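# Fit the camshaft into the engine case, gears in time

## Task

Insert the camshaft's shaft fully into the open bearing on the front face of the engine case, which stands free on the table. Its large gear must mesh with the small crank gear in correct timing: as the gears turn, the small gear's marked tooth has to land in one of the large gear's two marked gaps. The engine case must still be standing upright at the end.

## Robot and tools

Robot: two arms, left_arm and right_arm, each ending in a parallel two-finger gripper with a wrist camera. The fingers point along the gripper's +z axis and open and close along its y axis. The reported hand point sits between the finger pads, just under 1 cm behind the tips. The arms are light and can sag or stop short, especially when stretched far.

Frames: the scene frame has its origin at table-top height, midway between the nominal arm bases. +z is up, +x points out over the table, and left_arm is on the +y side (arm names do not match image sides). Measured bases: left_arm at (-0.036, +0.258, +0.003) m, right_arm at (-0.047, -0.370, +0.024) m, both turned slightly about z. Reported hand positions (end_effector_position, metres) and orientations (end_effector_quat_wxyz) are in the scene frame and may be a few cm off. Motion offsets, however, are along each arm's own Hand target axes.

execute_actions(actions, cameras): actions is a list of actions. Each action is a table of up to 15 rows, one row per 1/30 s step. A short table repeats its last row until 15 steps are done. Every row holds 14 numbers in [-1, 1], one list covering both arms: left_arm dx, dy, dz, rx, ry, rz, opening, then right_arm in the same order. dx..rz are an offset from that arm's Hand target at the start of the action, in the Hand target's own axes. Every row counts from that same start, not from the row before. Scale: 1.0 is 0.6 m of travel or 180 degrees of turn. rx, ry, rz form a single rotation vector. Because each new action starts from the updated Hand target, sending the same offset again moves further. Sending six zeros re-requests the current Hand target. opening is absolute, not an offset: +1 fully open (about 87 mm between pads), +0.5 about 69 mm, 0 about 43 mm, -0.5 about 18 mm, -1 shut. Always resend the opening you want for the other gripper too; writing 0 there really commands 43 mm. Images come back only for an empty actions list or when cameras names them. Camera names: cam_head_left, cam_head_right, cam_left_wrist, cam_right_wrist (each 896x504), or ["all"].

move(target, speed, blend, opening_speed, blocking, cameras): drives both grippers in straight lines. target is either one 14-number row laid out exactly as above, or a list of up to 15 such rows taken as waypoints. Every waypoint is an offset from the Hand targets at the start of the move, not from the previous waypoint; openings stay absolute. speed is m/s for the path, 0.002 to 2.9, default 0.25 (turning limited to twice that in rad/s); one value or one per waypoint. blend, in metres, rounds corners at intermediate waypoints; 0 means stop at each. opening_speed (0.2 or more, per second on the -1..+1 scale) makes finger changes gradual. A whole move is capped at 10 s. blocking=false returns after about 0.5 s while the move continues. Paths do not avoid obstacles or the other arm; faster moves lag and overshoot more and hit harder. Avoid paths passing near an arm's own base.

wait(seconds 0 to 10): lets time pass with commands held. stop(): brakes a running move. zoom_image(camera, region=[x0, y0, x1, y1] in pixels, top-left origin, at most 504x504): enlarges part of the newest image of that camera. read_manual: licence texts only. finished_scene(scene): ends the scene for good; use it only when the camshaft is seated, timed and the case upright.

Results: each arm's end_effector_position and quat, its Hand target (the last commanded pose after clipping, which is what the next offsets count from), grip_measured (finger position on the opening scale), Joint positions (gripper last, 0 closed to 1 open), joint velocities (may say within noise), and joint torques (include the arm's own weight, noisy, offset per joint; joints 1 to 3 wrap at ±28 N m). Tool commands shows present gripper commands. A move adds a move: line such as done (at rest within 10 mm and 2 degrees), off_target, moving, held or fault, plus limits=paced (pose clipped) or limits=held (steps withheld). MOTOR HOT appears at 75 °C; at 90 °C an over-temperature fault folds that arm and it stays idle.

Practical notes: the controller limits each step's orientation change to 40 degrees from the measured one. Grippers often settle short; check the reported pose after each motion, correct tilt, and send any remaining distance as an offset. To grip, command an opening about 0.04 below the reading at first contact. An arm blocked by something keeps pressing until commanded back away from it.

Avoid: dropping the camshaft or releasing it while it moves, knocking the case over or hitting it hard, anything falling or left off the table, any contact or squeeze between the two arms or their grippers, strain on a wrist camera cable, long holding with a stretched arm (motor heat), and jerky or fast contact. Occasional outside pushes may nudge loose parts, so recheck before finishing.

Each tool is called after "Request:" by a JSON object that holds its "method" and its "body", one argument or row to a line.

## Session

Request:
{"method": "execute_actions", "body": {
  "actions": []
}}

Scene clock: 0.00 s.
left_arm: end_effector_position=(+0.3354, +0.2460, +0.0380) grip_measured=+0.983 end_effector_quat_wxyz=(+0.563, +0.010, +0.826, +0.018) | right_arm: end_effector_position=(+0.3242, -0.4210, +0.0665) grip_measured=+0.982 end_effector_quat_wxyz=(+0.568, +0.098, +0.811, -0.104)
Joint positions: left_arm=[-0.033 1.566 0.327 0.863 -0.09 0.008 0.991] | right_arm=[0.028 1.574 0.336 0.884 0.27 0.038 0.991]
Joint velocities: within noise
Joint torques (N m): no reading
Heat: left arm: 18 °C; right arm: 19 °C.
Hand target: left_arm +0.3385, +0.2458, +0.0432; +0.569, +0.009, +0.822, +0.018 | right_arm +0.3286, -0.4211, +0.0741; +0.578, +0.100, +0.804, -0.103
Tool commands: left_gripper/opening=+1.0 right_gripper/opening=+1.0

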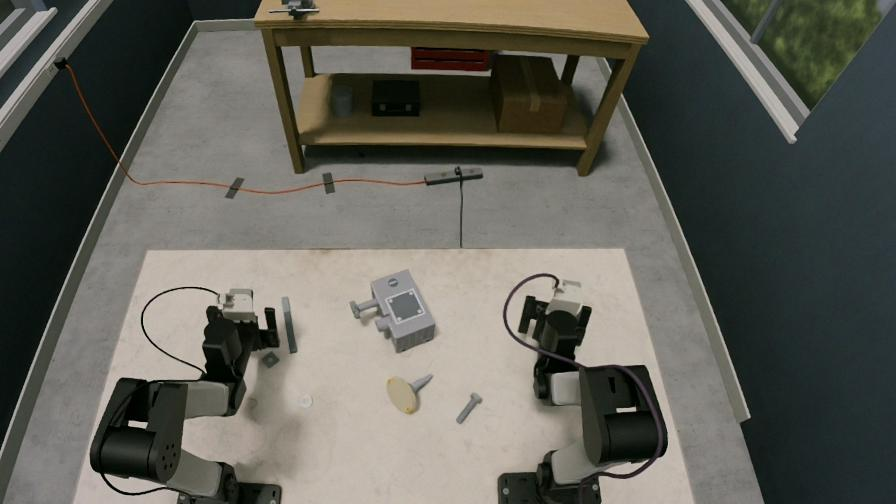

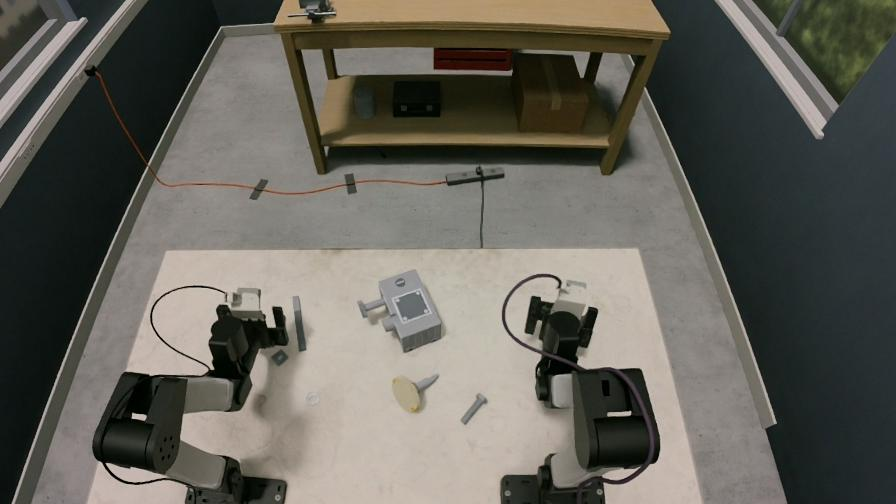

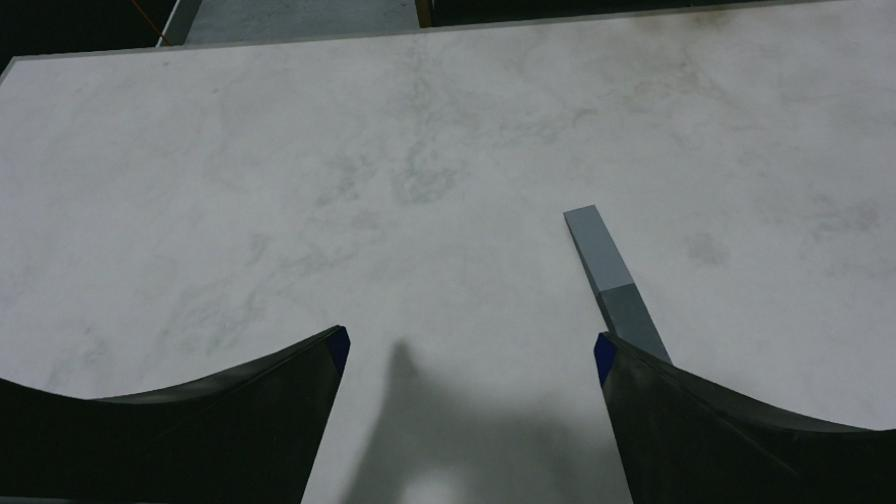

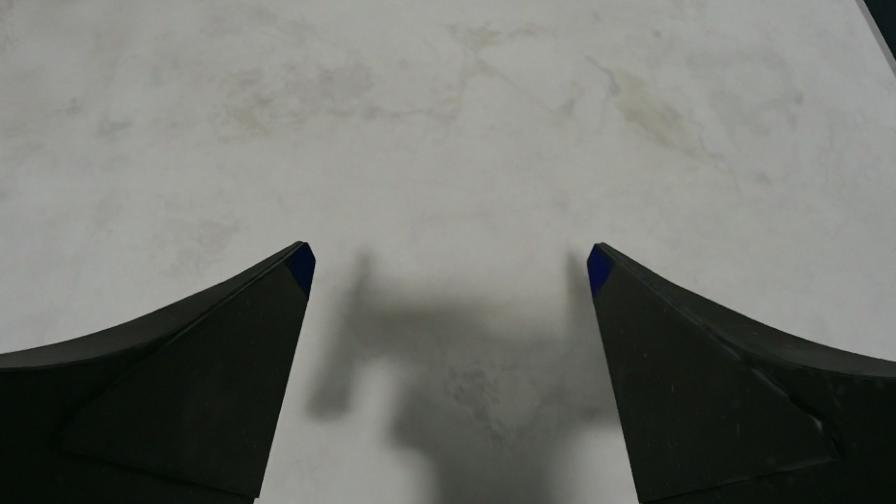

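Request:
{"method": "zoom_image", "body": {
  "camera": "cam_head_left",
  "region": [320, 250, 500, 430]
}}

Request:
{"method": "zoom_image", "body": {
  "camera": "cam_head_right",
  "region": [320, 250, 500, 430]
}}

Scaled by 2.800 from the camera's 896x504 image, which has a finer 1280x720 frame.

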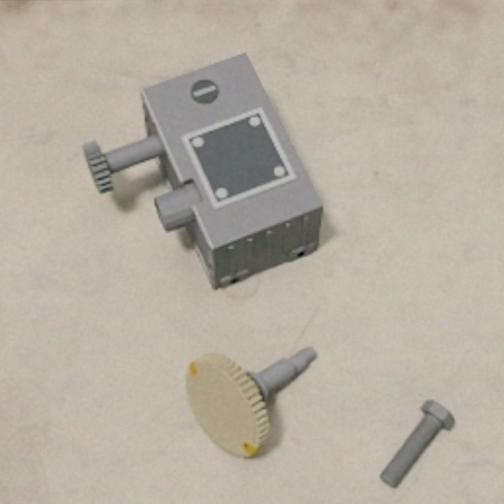

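Scaled by 2.800 from the camera's 896x504 image, which has a finer 1280x720 frame.

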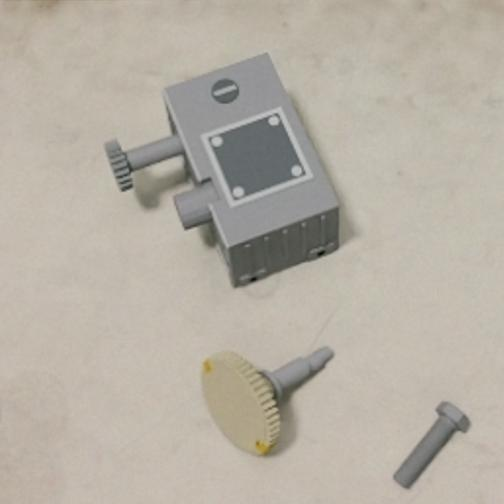

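Request:
{"method": "move", "body": {
  "target": [-0.271,-0.526,-0.402,0,0.1356,0,1,0,0,0,0,0,0,1],
  "cameras": ["all"],
  "speed": 0.3
}}

Scene clock: 41.83 s.
left_arm: end_effector_position=(+0.1705, -0.0802, +0.2672) grip_measured=+0.983 end_effector_quat_wxyz=(+0.391, +0.013, +0.920, +0.009) | right_arm: end_effector_position=(+0.3242, -0.4210, +0.0665) grip_measured=+0.982 end_effector_quat_wxyz=(+0.568, +0.098, +0.811, -0.104)
Joint positions: left_arm=[-1.217 1.958 2.255 -1.571 -0.758 -1.114 0.991] | right_arm=[0.028 1.574 0.336 0.884 0.27 0.038 0.991]
Joint torques (N m): left_arm=[0.09 -5.96 6.24 0.75 -0.29 -0.11] | right_arm=[-0.06 -4.31 5.89 2.39 0.14 0.07]
Heat: left arm: 23 °C; right arm: 26 °C.
Hand target: left_arm +0.1715, -0.0797, +0.2675; +0.383, +0.005, +0.924, +0.019 | right_arm +0.3286, -0.4211, +0.0741; +0.578, +0.100, +0.804, -0.103
Off the commanded pose: left_arm 0.001 m, 2 deg | right_arm 0.009 m, 1 deg.
joint sent to its limit (left arm) — joint 4 (wrist pitch), lower limit. The joint targets still meet the commanded pose.
move: done

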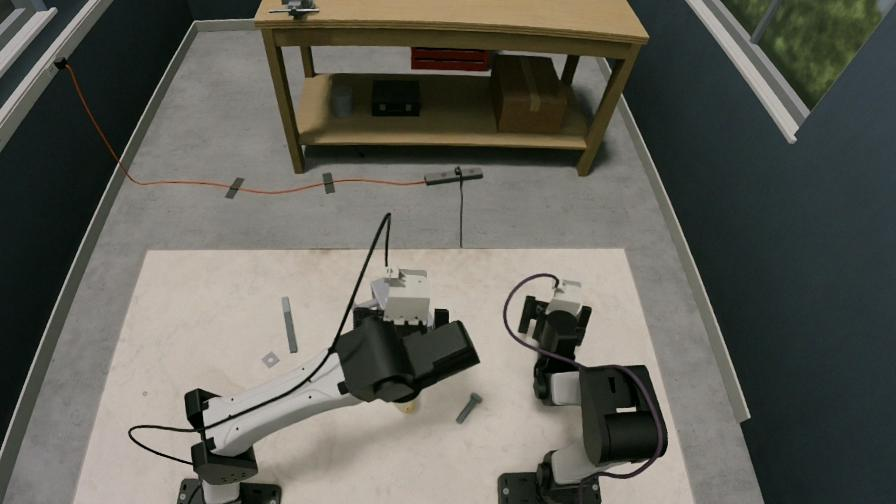

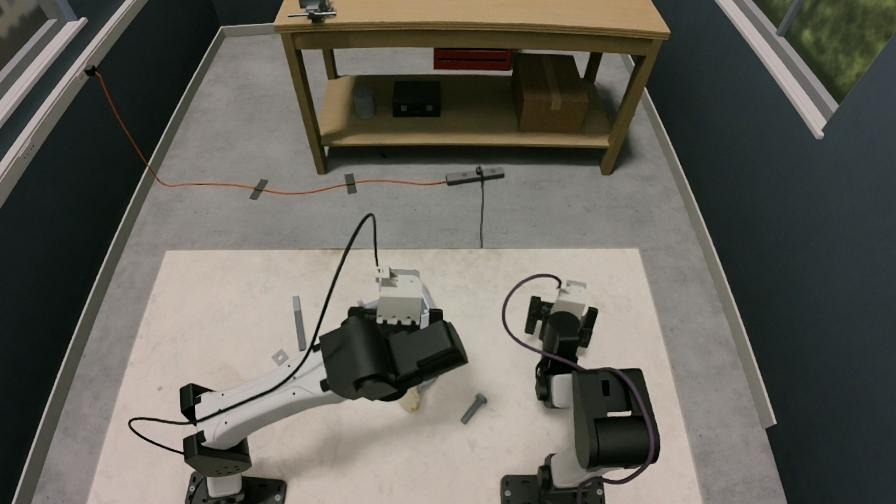

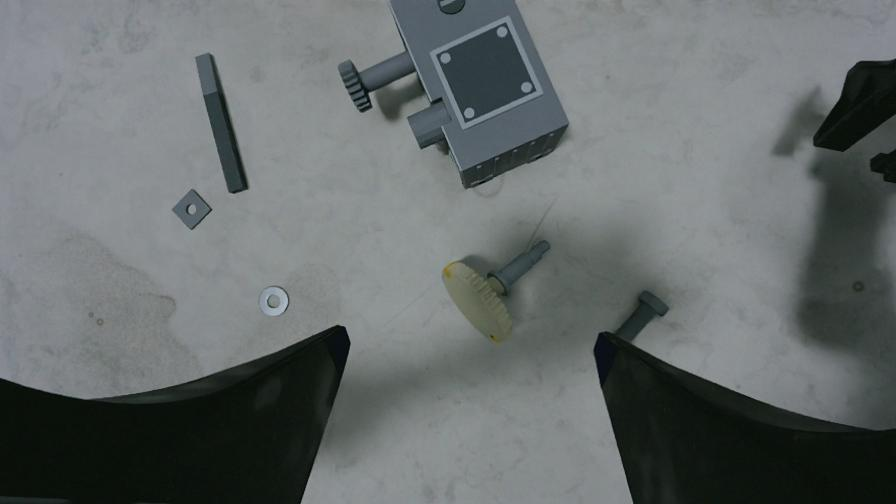

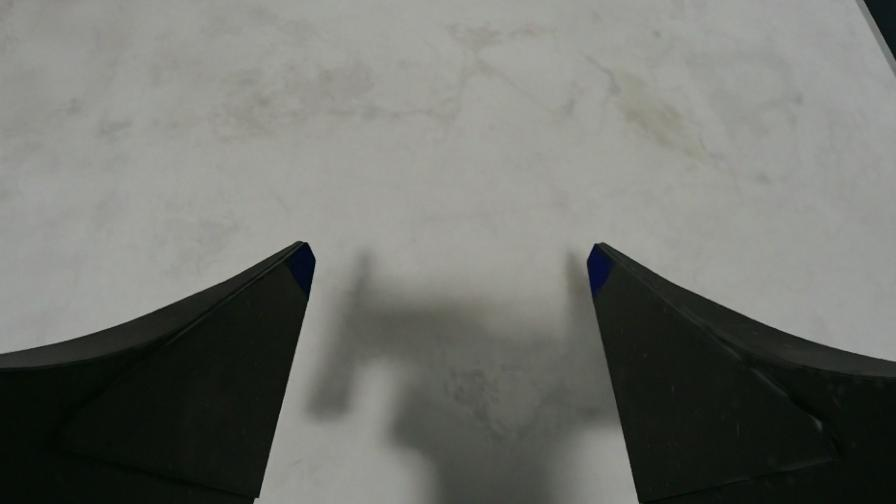

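Request:
{"method": "zoom_image", "body": {
  "camera": "cam_left_wrist",
  "region": [320, 0, 600, 200]
}}

Request:
{"method": "zoom_image", "body": {
  "camera": "cam_left_wrist",
  "region": [420, 220, 570, 360]
}}

Scaled by 1.800 from the camera's 896x504 image, which has a finer 1280x720 frame.

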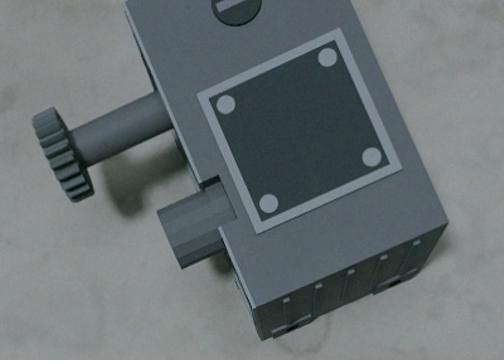

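Scaled by 3.360 from the camera's 896x504 image, which has a finer 1280x720 frame.

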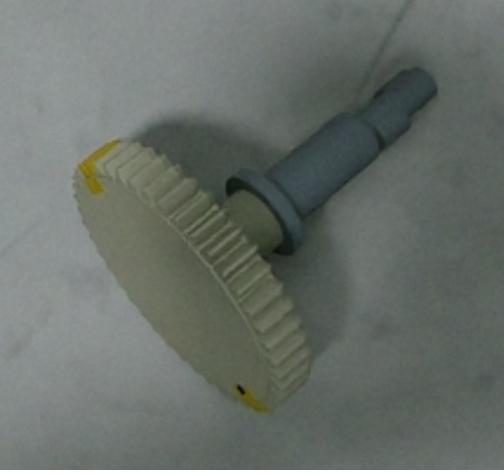

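Request:
{"method": "move", "body": {
  "target": [0.1225,0.248,0.2345,0.362,-0.218,0.149,1,0,0,0,0,0,0,1],
  "cameras": ["cam_left_wrist","cam_head_left"],
  "speed": 0.3
}}

Scene clock: 74.13 s.
left_arm: end_effector_position=(+0.2186, +0.0739, +0.1220) grip_measured=+0.983 end_effector_quat_wxyz=(+0.574, +0.408, +0.596, -0.387) | right_arm: end_effector_position=(+0.3242, -0.4210, +0.0665) grip_measured=+0.982 end_effector_quat_wxyz=(+0.568, +0.098, +0.811, -0.104)
Joint positions: left_arm=[-0.077 1.335 0.211 1.034 1.072 0.087 0.991] | right_arm=[0.028 1.574 0.336 0.884 0.27 0.038 0.991]
Joint torques (N m): left_arm=[0.2 -1.59 3.89 1.92 0.21 -0.06] | right_arm=[-0.1 -4.34 5.9 2.37 0.15 0.08]
Heat: left arm: 22 °C; right arm: 28 °C.
Hand target: left_arm +0.2182, +0.0752, +0.1220; +0.576, +0.409, +0.593, -0.388 | right_arm +0.3286, -0.4211, +0.0741; +0.578, +0.100, +0.804, -0.103
Off the commanded pose: left_arm 0.001 m, 0 deg | right_arm 0.009 m, 1 deg.
move: done
Images, in order (width x height): cam_head_left 896x504, cam_left_wrist 896x504.

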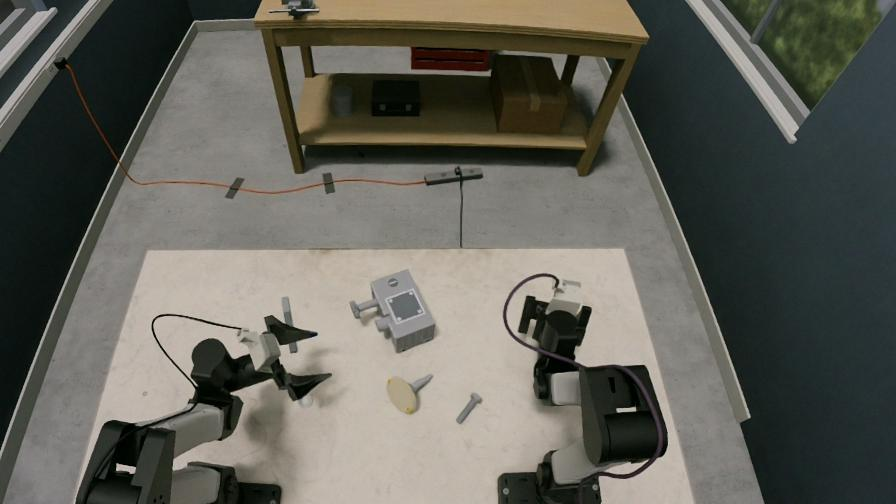

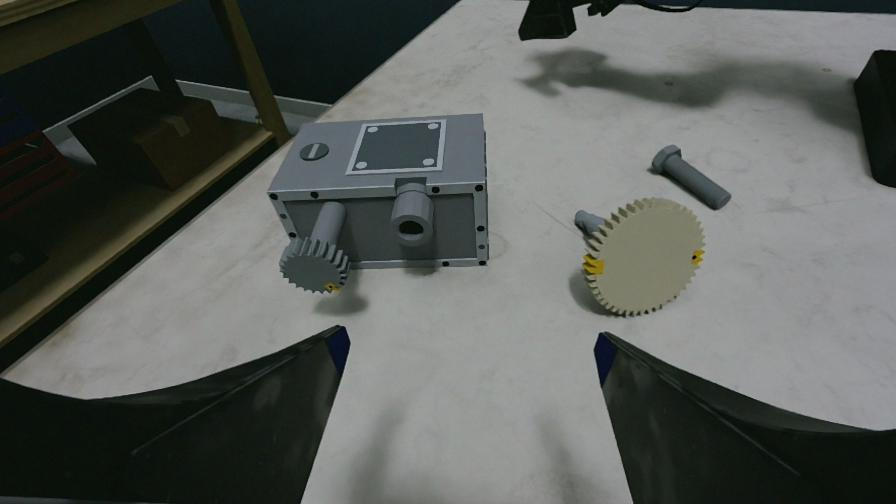

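Request:
{"method": "zoom_image", "body": {
  "camera": "cam_left_wrist",
  "region": [250, 100, 510, 310]
}}

Request:
{"method": "zoom_image", "body": {
  "camera": "cam_left_wrist",
  "region": [560, 180, 730, 330]
}}

Scaled by 1.938 from the camera's 896x504 image, which has a finer 1280x720 frame.

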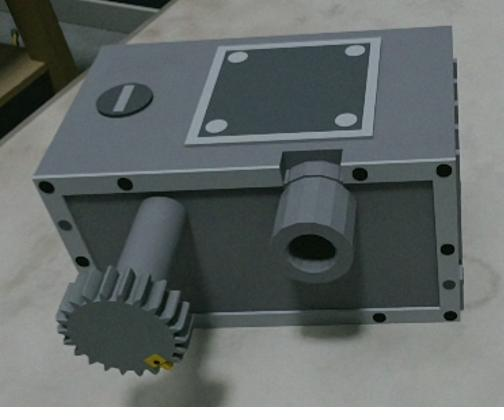

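Scaled by 2.965 from the camera's 896x504 image, which has a finer 1280x720 frame.

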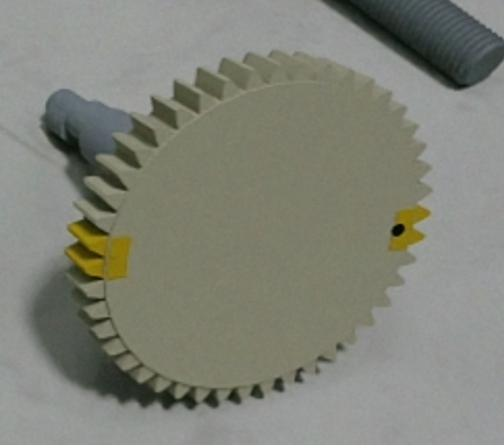

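Request:
{"method": "move", "body": {
  "target": [0,0,-0.167,0,0,0,1,0.009,0.31,-0.441,-0.318,0.289,-0.1024,1],
  "cameras": ["all"],
  "speed": 0.3
}}

Scene clock: 158.00 s.
left_arm: end_effector_position=(+0.1851, +0.1674, +0.1263) grip_measured=+0.983 end_effector_quat_wxyz=(+0.602, +0.385, +0.594, -0.369) | right_arm: end_effector_position=(+0.1339, -0.1764, +0.1310) grip_measured=+0.982 end_effector_quat_wxyz=(+0.129, -0.264, +0.926, +0.237)
Joint positions: left_arm=[0.477 1.078 0.135 0.706 1.559 0.262 0.991] | right_arm=[0.604 1.305 0.952 -0.812 -0.377 0.084 0.991]
Joint torques (N m): left_arm=[0.23 -1.57 4.3 1.23 0.3 -0.04] | right_arm=[0.54 -2.8 10.14 1.39 -0.17 0.17]
Heat: left arm: 24 °C; right arm: 30 °C.
Hand target: left_arm +0.1816, +0.1683, +0.1257; +0.576, +0.409, +0.592, -0.388 | right_arm +0.1383, -0.1684, +0.1420; +0.139, -0.266, +0.921, +0.247
Off the commanded pose: left_arm 0.004 m, 5 deg | right_arm 0.014 m, 2 deg.
joint sent to its limit (left arm) — joint 5 (wrist yaw), upper limit. The joint targets are off in orientation, not in position.
move: off_target (left_arm, right_arm)

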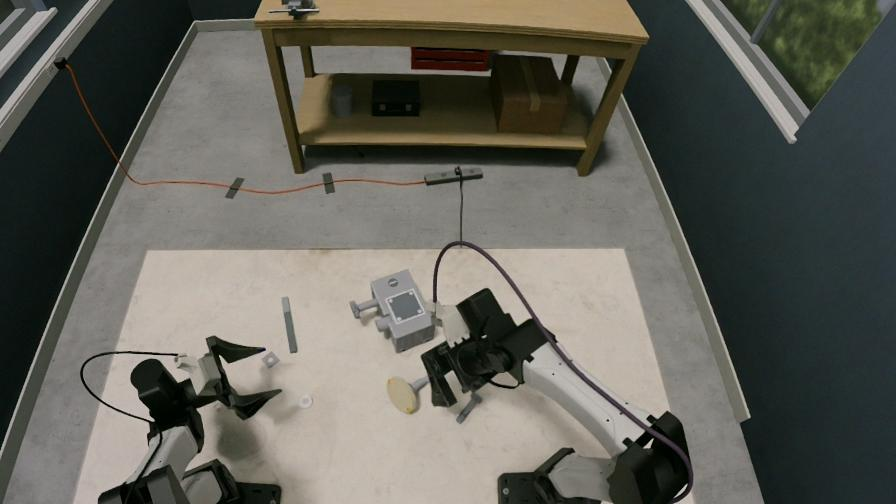

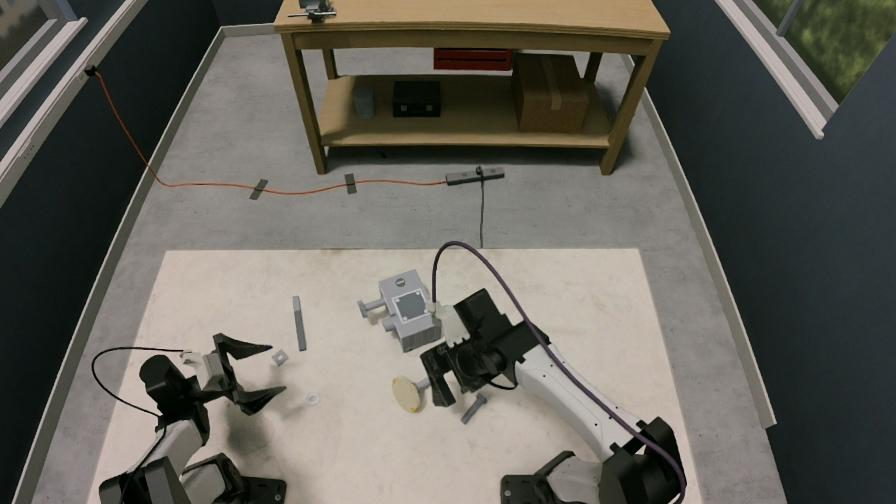

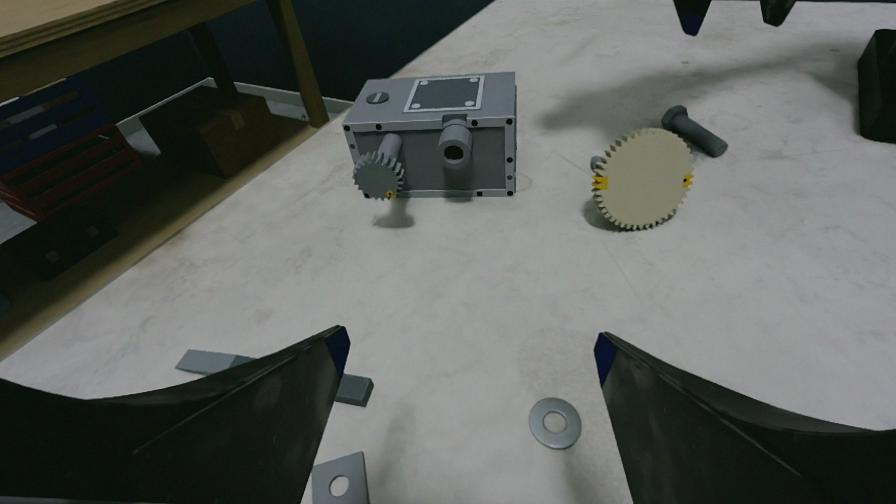

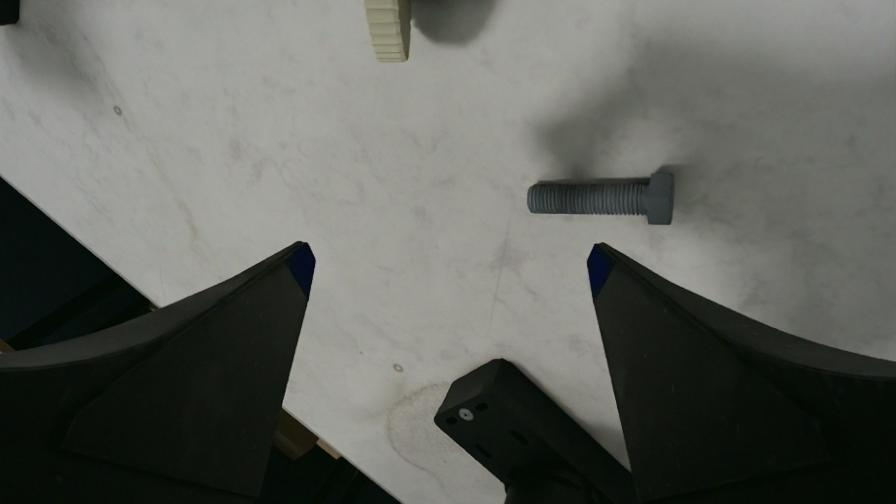

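Request:
{"method": "move", "body": {
  "target": [0,0,0,0,0,0,1,-0.023,0.037,0.083,0,0,0,1],
  "cameras": ["all"],
  "speed": 0.2
}}

Scene clock: 186.23 s.
left_arm: end_effector_position=(+0.1849, +0.1674, +0.1260) grip_measured=+0.983 end_effector_quat_wxyz=(+0.601, +0.384, +0.595, -0.370) | right_arm: end_effector_position=(+0.1352, -0.1296, +0.1056) grip_measured=+0.982 end_effector_quat_wxyz=(+0.120, -0.265, +0.926, +0.241)
Joint positions: left_arm=[0.477 1.078 0.135 0.702 1.559 0.262 0.991] | right_arm=[0.745 1.442 0.952 -0.641 -0.333 0.22 0.991]
Joint torques (N m): left_arm=[0.17 -1.65 4.31 1.23 0.32 -0.03] | right_arm=[0.68 -3.7 9.26 1.66 0.02 0.14]
Heat: left arm: 23 °C; right arm: 27 °C.
Hand target: left_arm +0.1816, +0.1683, +0.1257; +0.576, +0.409, +0.592, -0.388 | right_arm +0.1434, -0.1199, +0.1140; +0.139, -0.266, +0.921, +0.247
Off the commanded pose: left_arm 0.003 m, 5 deg | right_arm 0.015 m, 2 deg.
joint sent to its limit (left arm) — joint 5 (wrist yaw), upper limit. The joint targets are off in orientation, not in position.
move: off_target (left_arm, right_arm)

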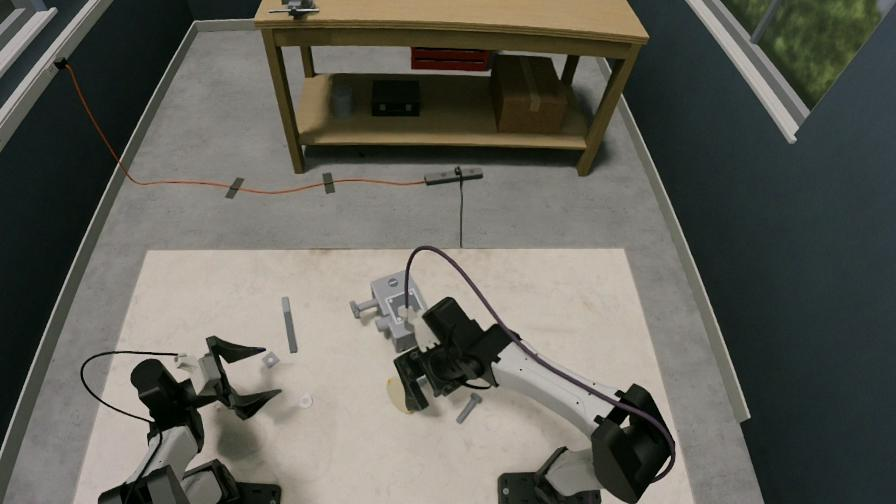

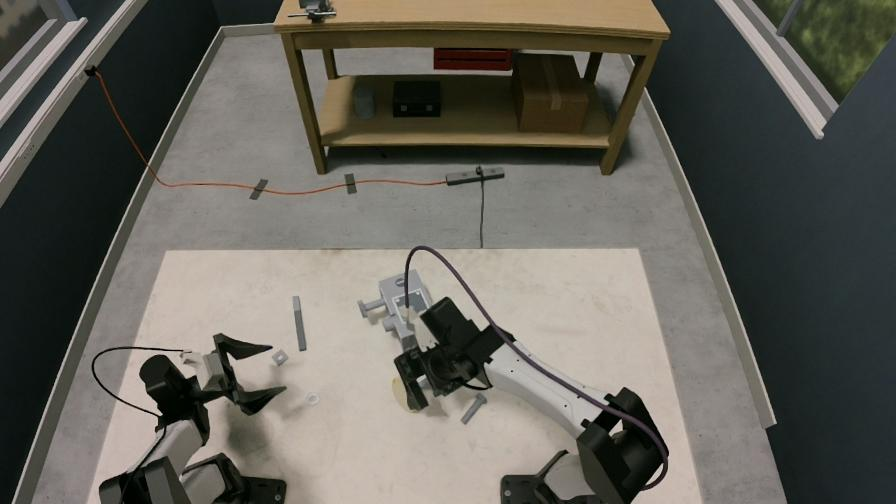

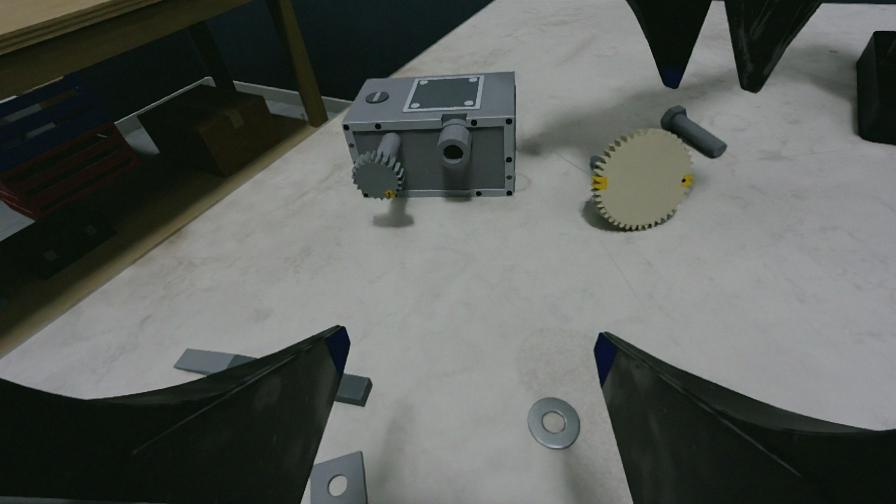

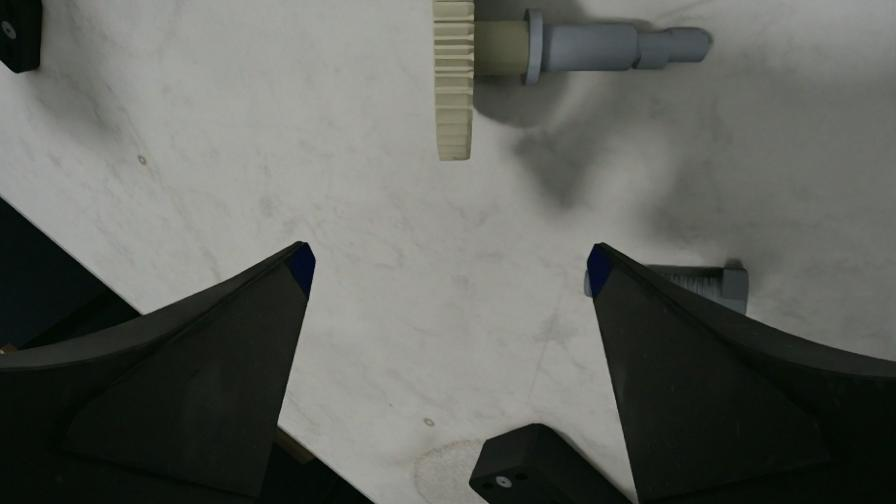

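Request:
{"method": "move", "body": {
  "target": [0,0,0,0,0,0,1,-0.053,0.0,0.033,0,0,0,1],
  "cameras": ["cam_left_wrist","cam_right_wrist"],
  "speed": 0.2
}}

Scene clock: 197.90 s.
left_arm: end_effector_position=(+0.1849, +0.1673, +0.1260) grip_measured=+0.983 end_effector_quat_wxyz=(+0.601, +0.384, +0.595, -0.371) | right_arm: end_effector_position=(+0.1618, -0.1070, +0.0992) grip_measured=+0.982 end_effector_quat_wxyz=(+0.117, -0.265, +0.927, +0.239)
Joint positions: left_arm=[0.477 1.078 0.135 0.701 1.559 0.262 0.991] | right_arm=[0.745 1.589 1.066 -0.615 -0.333 0.221 0.991]
Joint torques (N m): left_arm=[0.23 -1.66 4.31 1.22 0.32 -0.03] | right_arm=[0.47 -4.68 9.89 1.67 0.02 0.14]
Heat: left arm: 23 °C; right arm: 27 °C.
Hand target: left_arm +0.1816, +0.1683, +0.1257; +0.576, +0.409, +0.592, -0.388 | right_arm +0.1719, -0.0960, +0.1097; +0.139, -0.266, +0.921, +0.247
Off the commanded pose: left_arm 0.003 m, 5 deg | right_arm 0.018 m, 3 deg.
joint sent to its limit (left arm) — joint 5 (wrist yaw), upper limit. The joint targets are off in orientation, not in position.
move: off_target (left_arm, right_arm)
Images, in order (width x height): cam_left_wrist 896x504, cam_right_wrist 896x504.

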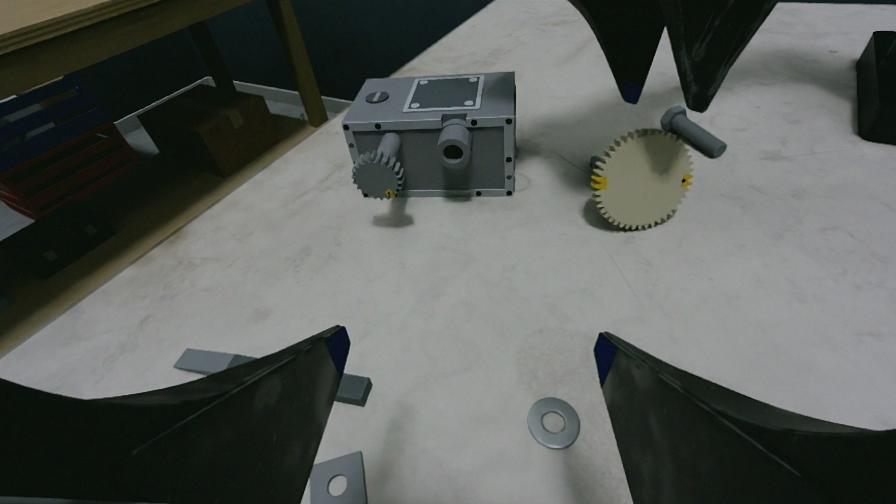

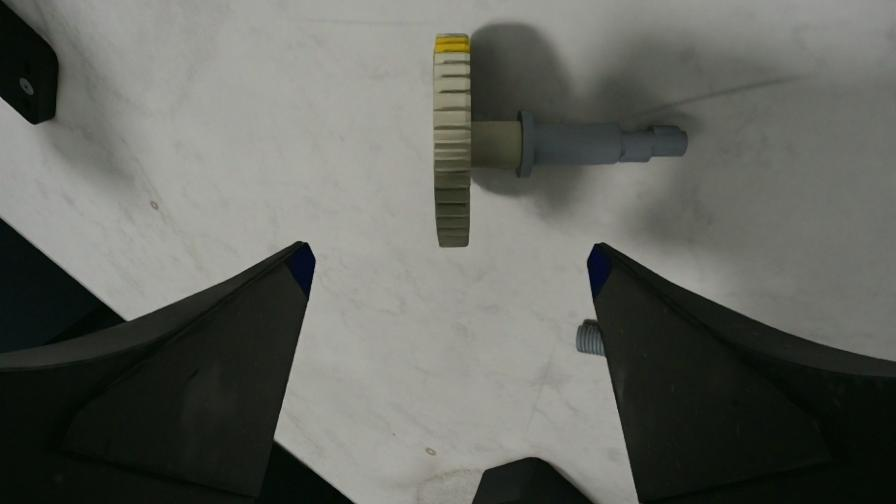

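Request:
{"method": "move", "body": {
  "target": [0,0,0,0,0,0,1,-0.008,0.0,0.048,0,0,0,1],
  "cameras": ["cam_left_wrist","cam_right_wrist"],
  "speed": 0.1
}}

Scene clock: 206.93 s.
left_arm: end_effector_position=(+0.1849, +0.1673, +0.1260) grip_measured=+0.983 end_effector_quat_wxyz=(+0.601, +0.384, +0.595, -0.371) | right_arm: end_effector_position=(+0.1691, -0.0911, +0.0770) grip_measured=+0.982 end_effector_quat_wxyz=(+0.117, -0.265, +0.927, +0.238)
Joint positions: left_arm=[0.477 1.078 0.135 0.701 1.559 0.262 0.991] | right_arm=[0.769 1.677 1.066 -0.523 -0.322 0.243 0.991]
Joint torques (N m): left_arm=[0.17 -1.65 4.33 1.22 0.32 -0.02] | right_arm=[0.57 -5.29 9.76 1.7 0.02 0.14]
Heat: left arm: 23 °C; right arm: 27 °C.
Hand target: left_arm +0.1816, +0.1683, +0.1257; +0.576, +0.409, +0.592, -0.388 | right_arm +0.1795, -0.0788, +0.0874; +0.139, -0.266, +0.921, +0.247
Off the commanded pose: left_arm 0.003 m, 5 deg | right_arm 0.019 m, 3 deg.
joint sent to its limit (left arm) — joint 5 (wrist yaw), upper limit. The joint targets are off in orientation, not in position.
move: off_target (left_arm, right_arm)
Images, in order (width x height): cam_left_wrist 896x504, cam_right_wrist 896x504.

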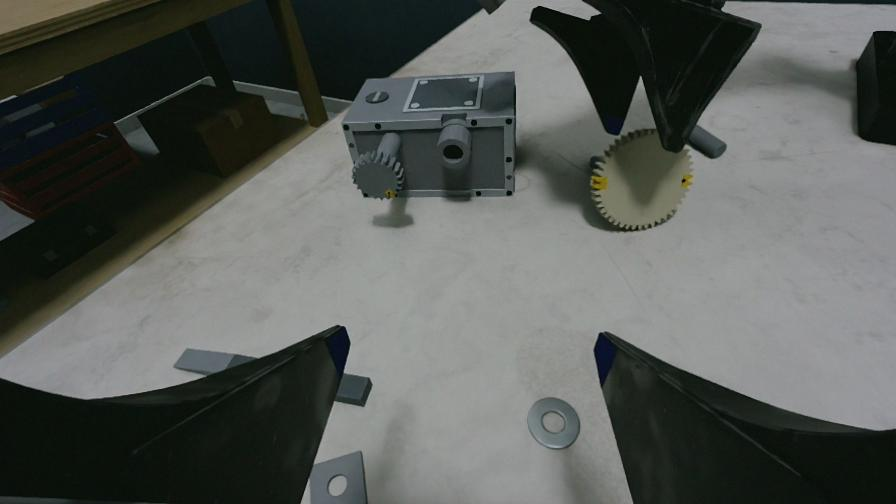

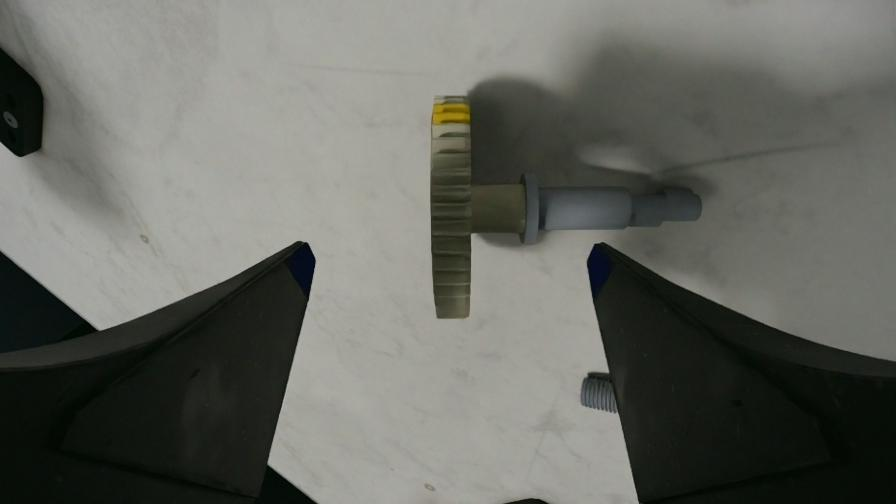

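Request:
{"method": "move", "body": {
  "target": [
    [0,0,0,0,0,0,1,0,0,0.016,0,0,0,1],
    [0,0,0,0,0,0,1,0,0,0.016,0,0,0,-0.75]
  ],
  "cameras": ["cam_left_wrist","cam_right_wrist"],
  "speed": 0.1,
  "opening_speed": 0.8
}}

Scene clock: 227.20 s.
left_arm: end_effector_position=(+0.1849, +0.1673, +0.1260) grip_measured=+0.983 end_effector_quat_wxyz=(+0.601, +0.384, +0.595, -0.371) | right_arm: end_effector_position=(+0.1718, -0.0855, +0.0705) grip_measured=-0.653 end_effector_quat_wxyz=(+0.119, -0.264, +0.927, +0.239)
Joint positions: left_arm=[0.477 1.078 0.135 0.701 1.559 0.262 0.991] | right_arm=[0.777 1.702 1.066 -0.489 -0.316 0.252 0.174]
Joint torques (N m): left_arm=[0.2 -1.66 4.31 1.23 0.32 -0.02] | right_arm=[0.59 -5.3 9.4 1.7 0.04 0.14]
Heat: left arm: 23 °C; right arm: 27 °C.
Hand target: left_arm +0.1816, +0.1683, +0.1257; +0.576, +0.409, +0.592, -0.388 | right_arm +0.1807, -0.0737, +0.0793; +0.139, -0.266, +0.921, +0.247
Off the commanded pose: left_arm 0.003 m, 5 deg | right_arm 0.017 m, 2 deg.
joint sent to its limit (left arm) — joint 5 (wrist yaw), upper limit. The joint targets are off in orientation, not in position.
move: off_target (left_arm, right_arm); target 2's new opening was sent with right_arm's hand 0.017 m and 2 deg from that target
Images, in order (width x height): cam_left_wrist 896x504, cam_right_wrist 896x504.

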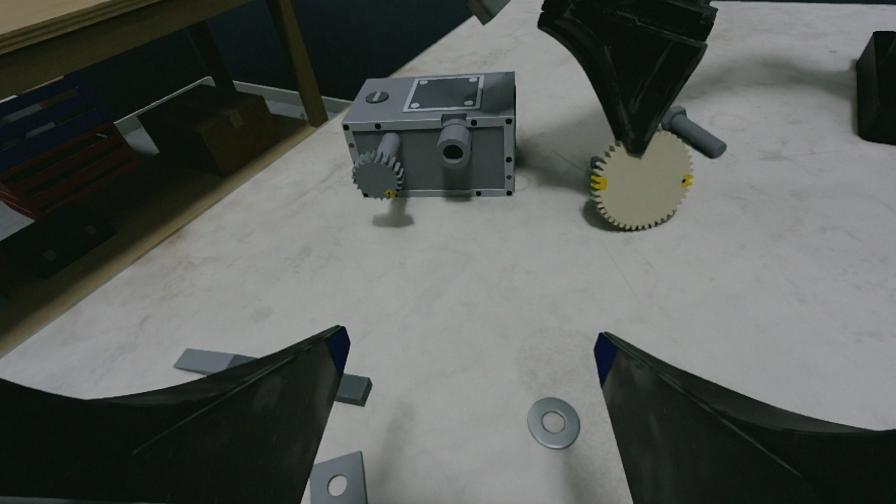

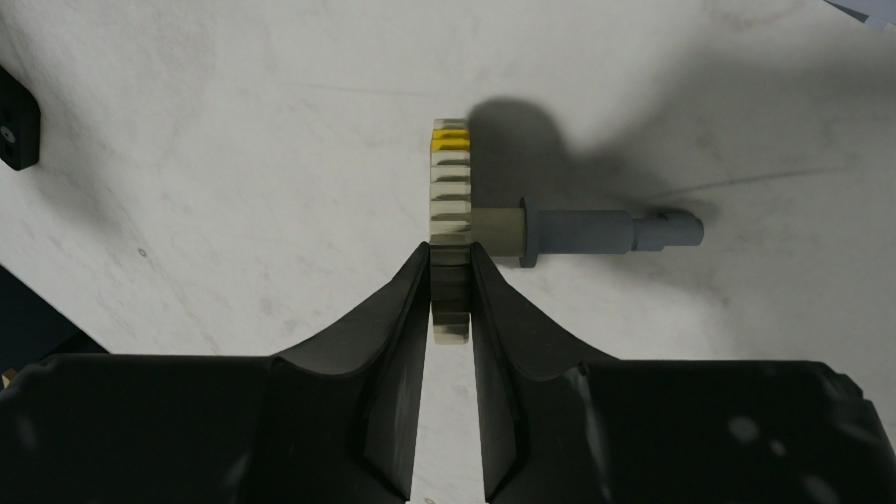

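Request:
{"method": "move", "body": {
  "target": [
    [0,0,0,0,0,0,1,-0.039,0.039,-0.0835,0,0,0,-0.75],
    [0,0,0,0,0,0,1,-0.22,0.123,0.018,0.1328,0.2022,0.0688,-0.75]
  ],
  "cameras": ["all"],
  "speed": 0.15,
  "blend": [0.02,0]
}}

Scene clock: 269.20 s.
left_arm: end_effector_position=(+0.1849, +0.1673, +0.1260) grip_measured=+0.983 end_effector_quat_wxyz=(+0.601, +0.384, +0.595, -0.371) | right_arm: end_effector_position=(+0.2469, +0.0320, +0.1383) grip_measured=-0.653 end_effector_quat_wxyz=(+0.042, -0.157, +0.978, +0.134)
Joint positions: left_arm=[0.477 1.078 0.135 0.701 1.559 0.262 0.991] | right_arm=[0.885 2.609 2.83 -1.555 -0.153 0.543 0.174]
Joint torques (N m): left_arm=[0.21 -1.66 4.3 1.22 0.32 -0.02] | right_arm=[0.53 -10.33 9.37 1.25 0.04 0.22]
Heat: left arm: 22 °C; right arm: 27 °C.
Hand target: left_arm +0.1816, +0.1683, +0.1257; +0.576, +0.409, +0.592, -0.388 | right_arm +0.2491, +0.0420, +0.1496; -0.129, -0.197, +0.972, -0.027
Off the commanded pose: left_arm 0.003 m, 5 deg | right_arm 0.015 m, 27 deg.
elbow stopped short (right arm): the move would have taken joint 3 (elbow) straighter than the controller allows.
joint sent to its limit (left arm) — joint 5 (wrist yaw), upper limit. The joint targets are off in orientation, not in position.
move: off_target (left_arm, right_arm)

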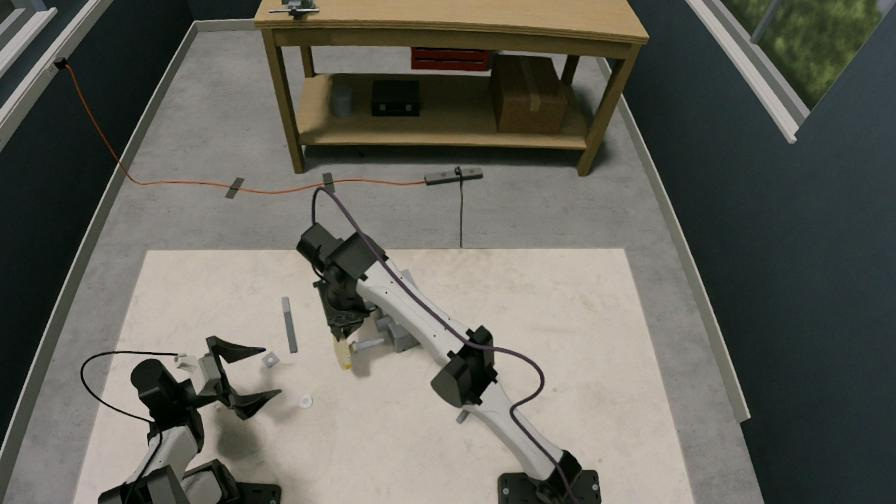

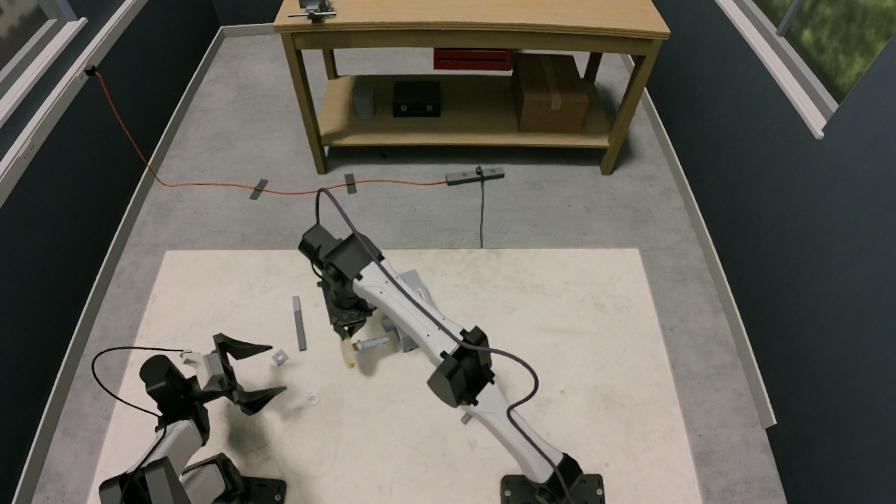

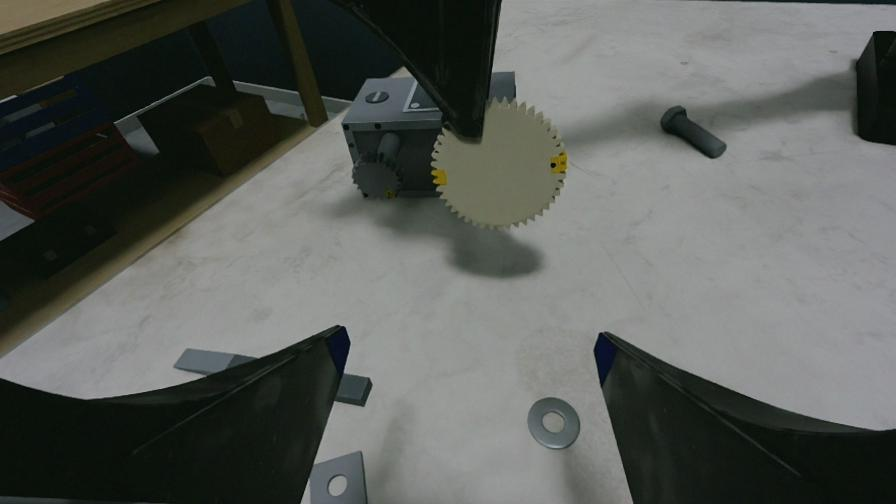

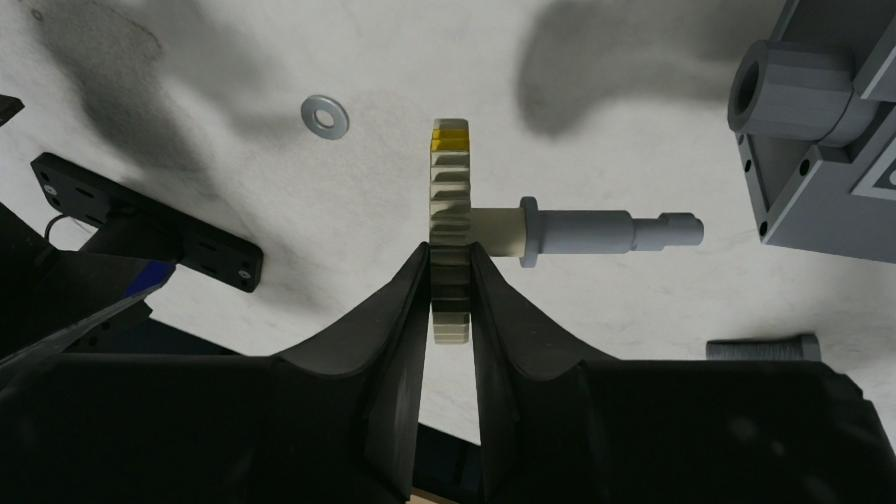

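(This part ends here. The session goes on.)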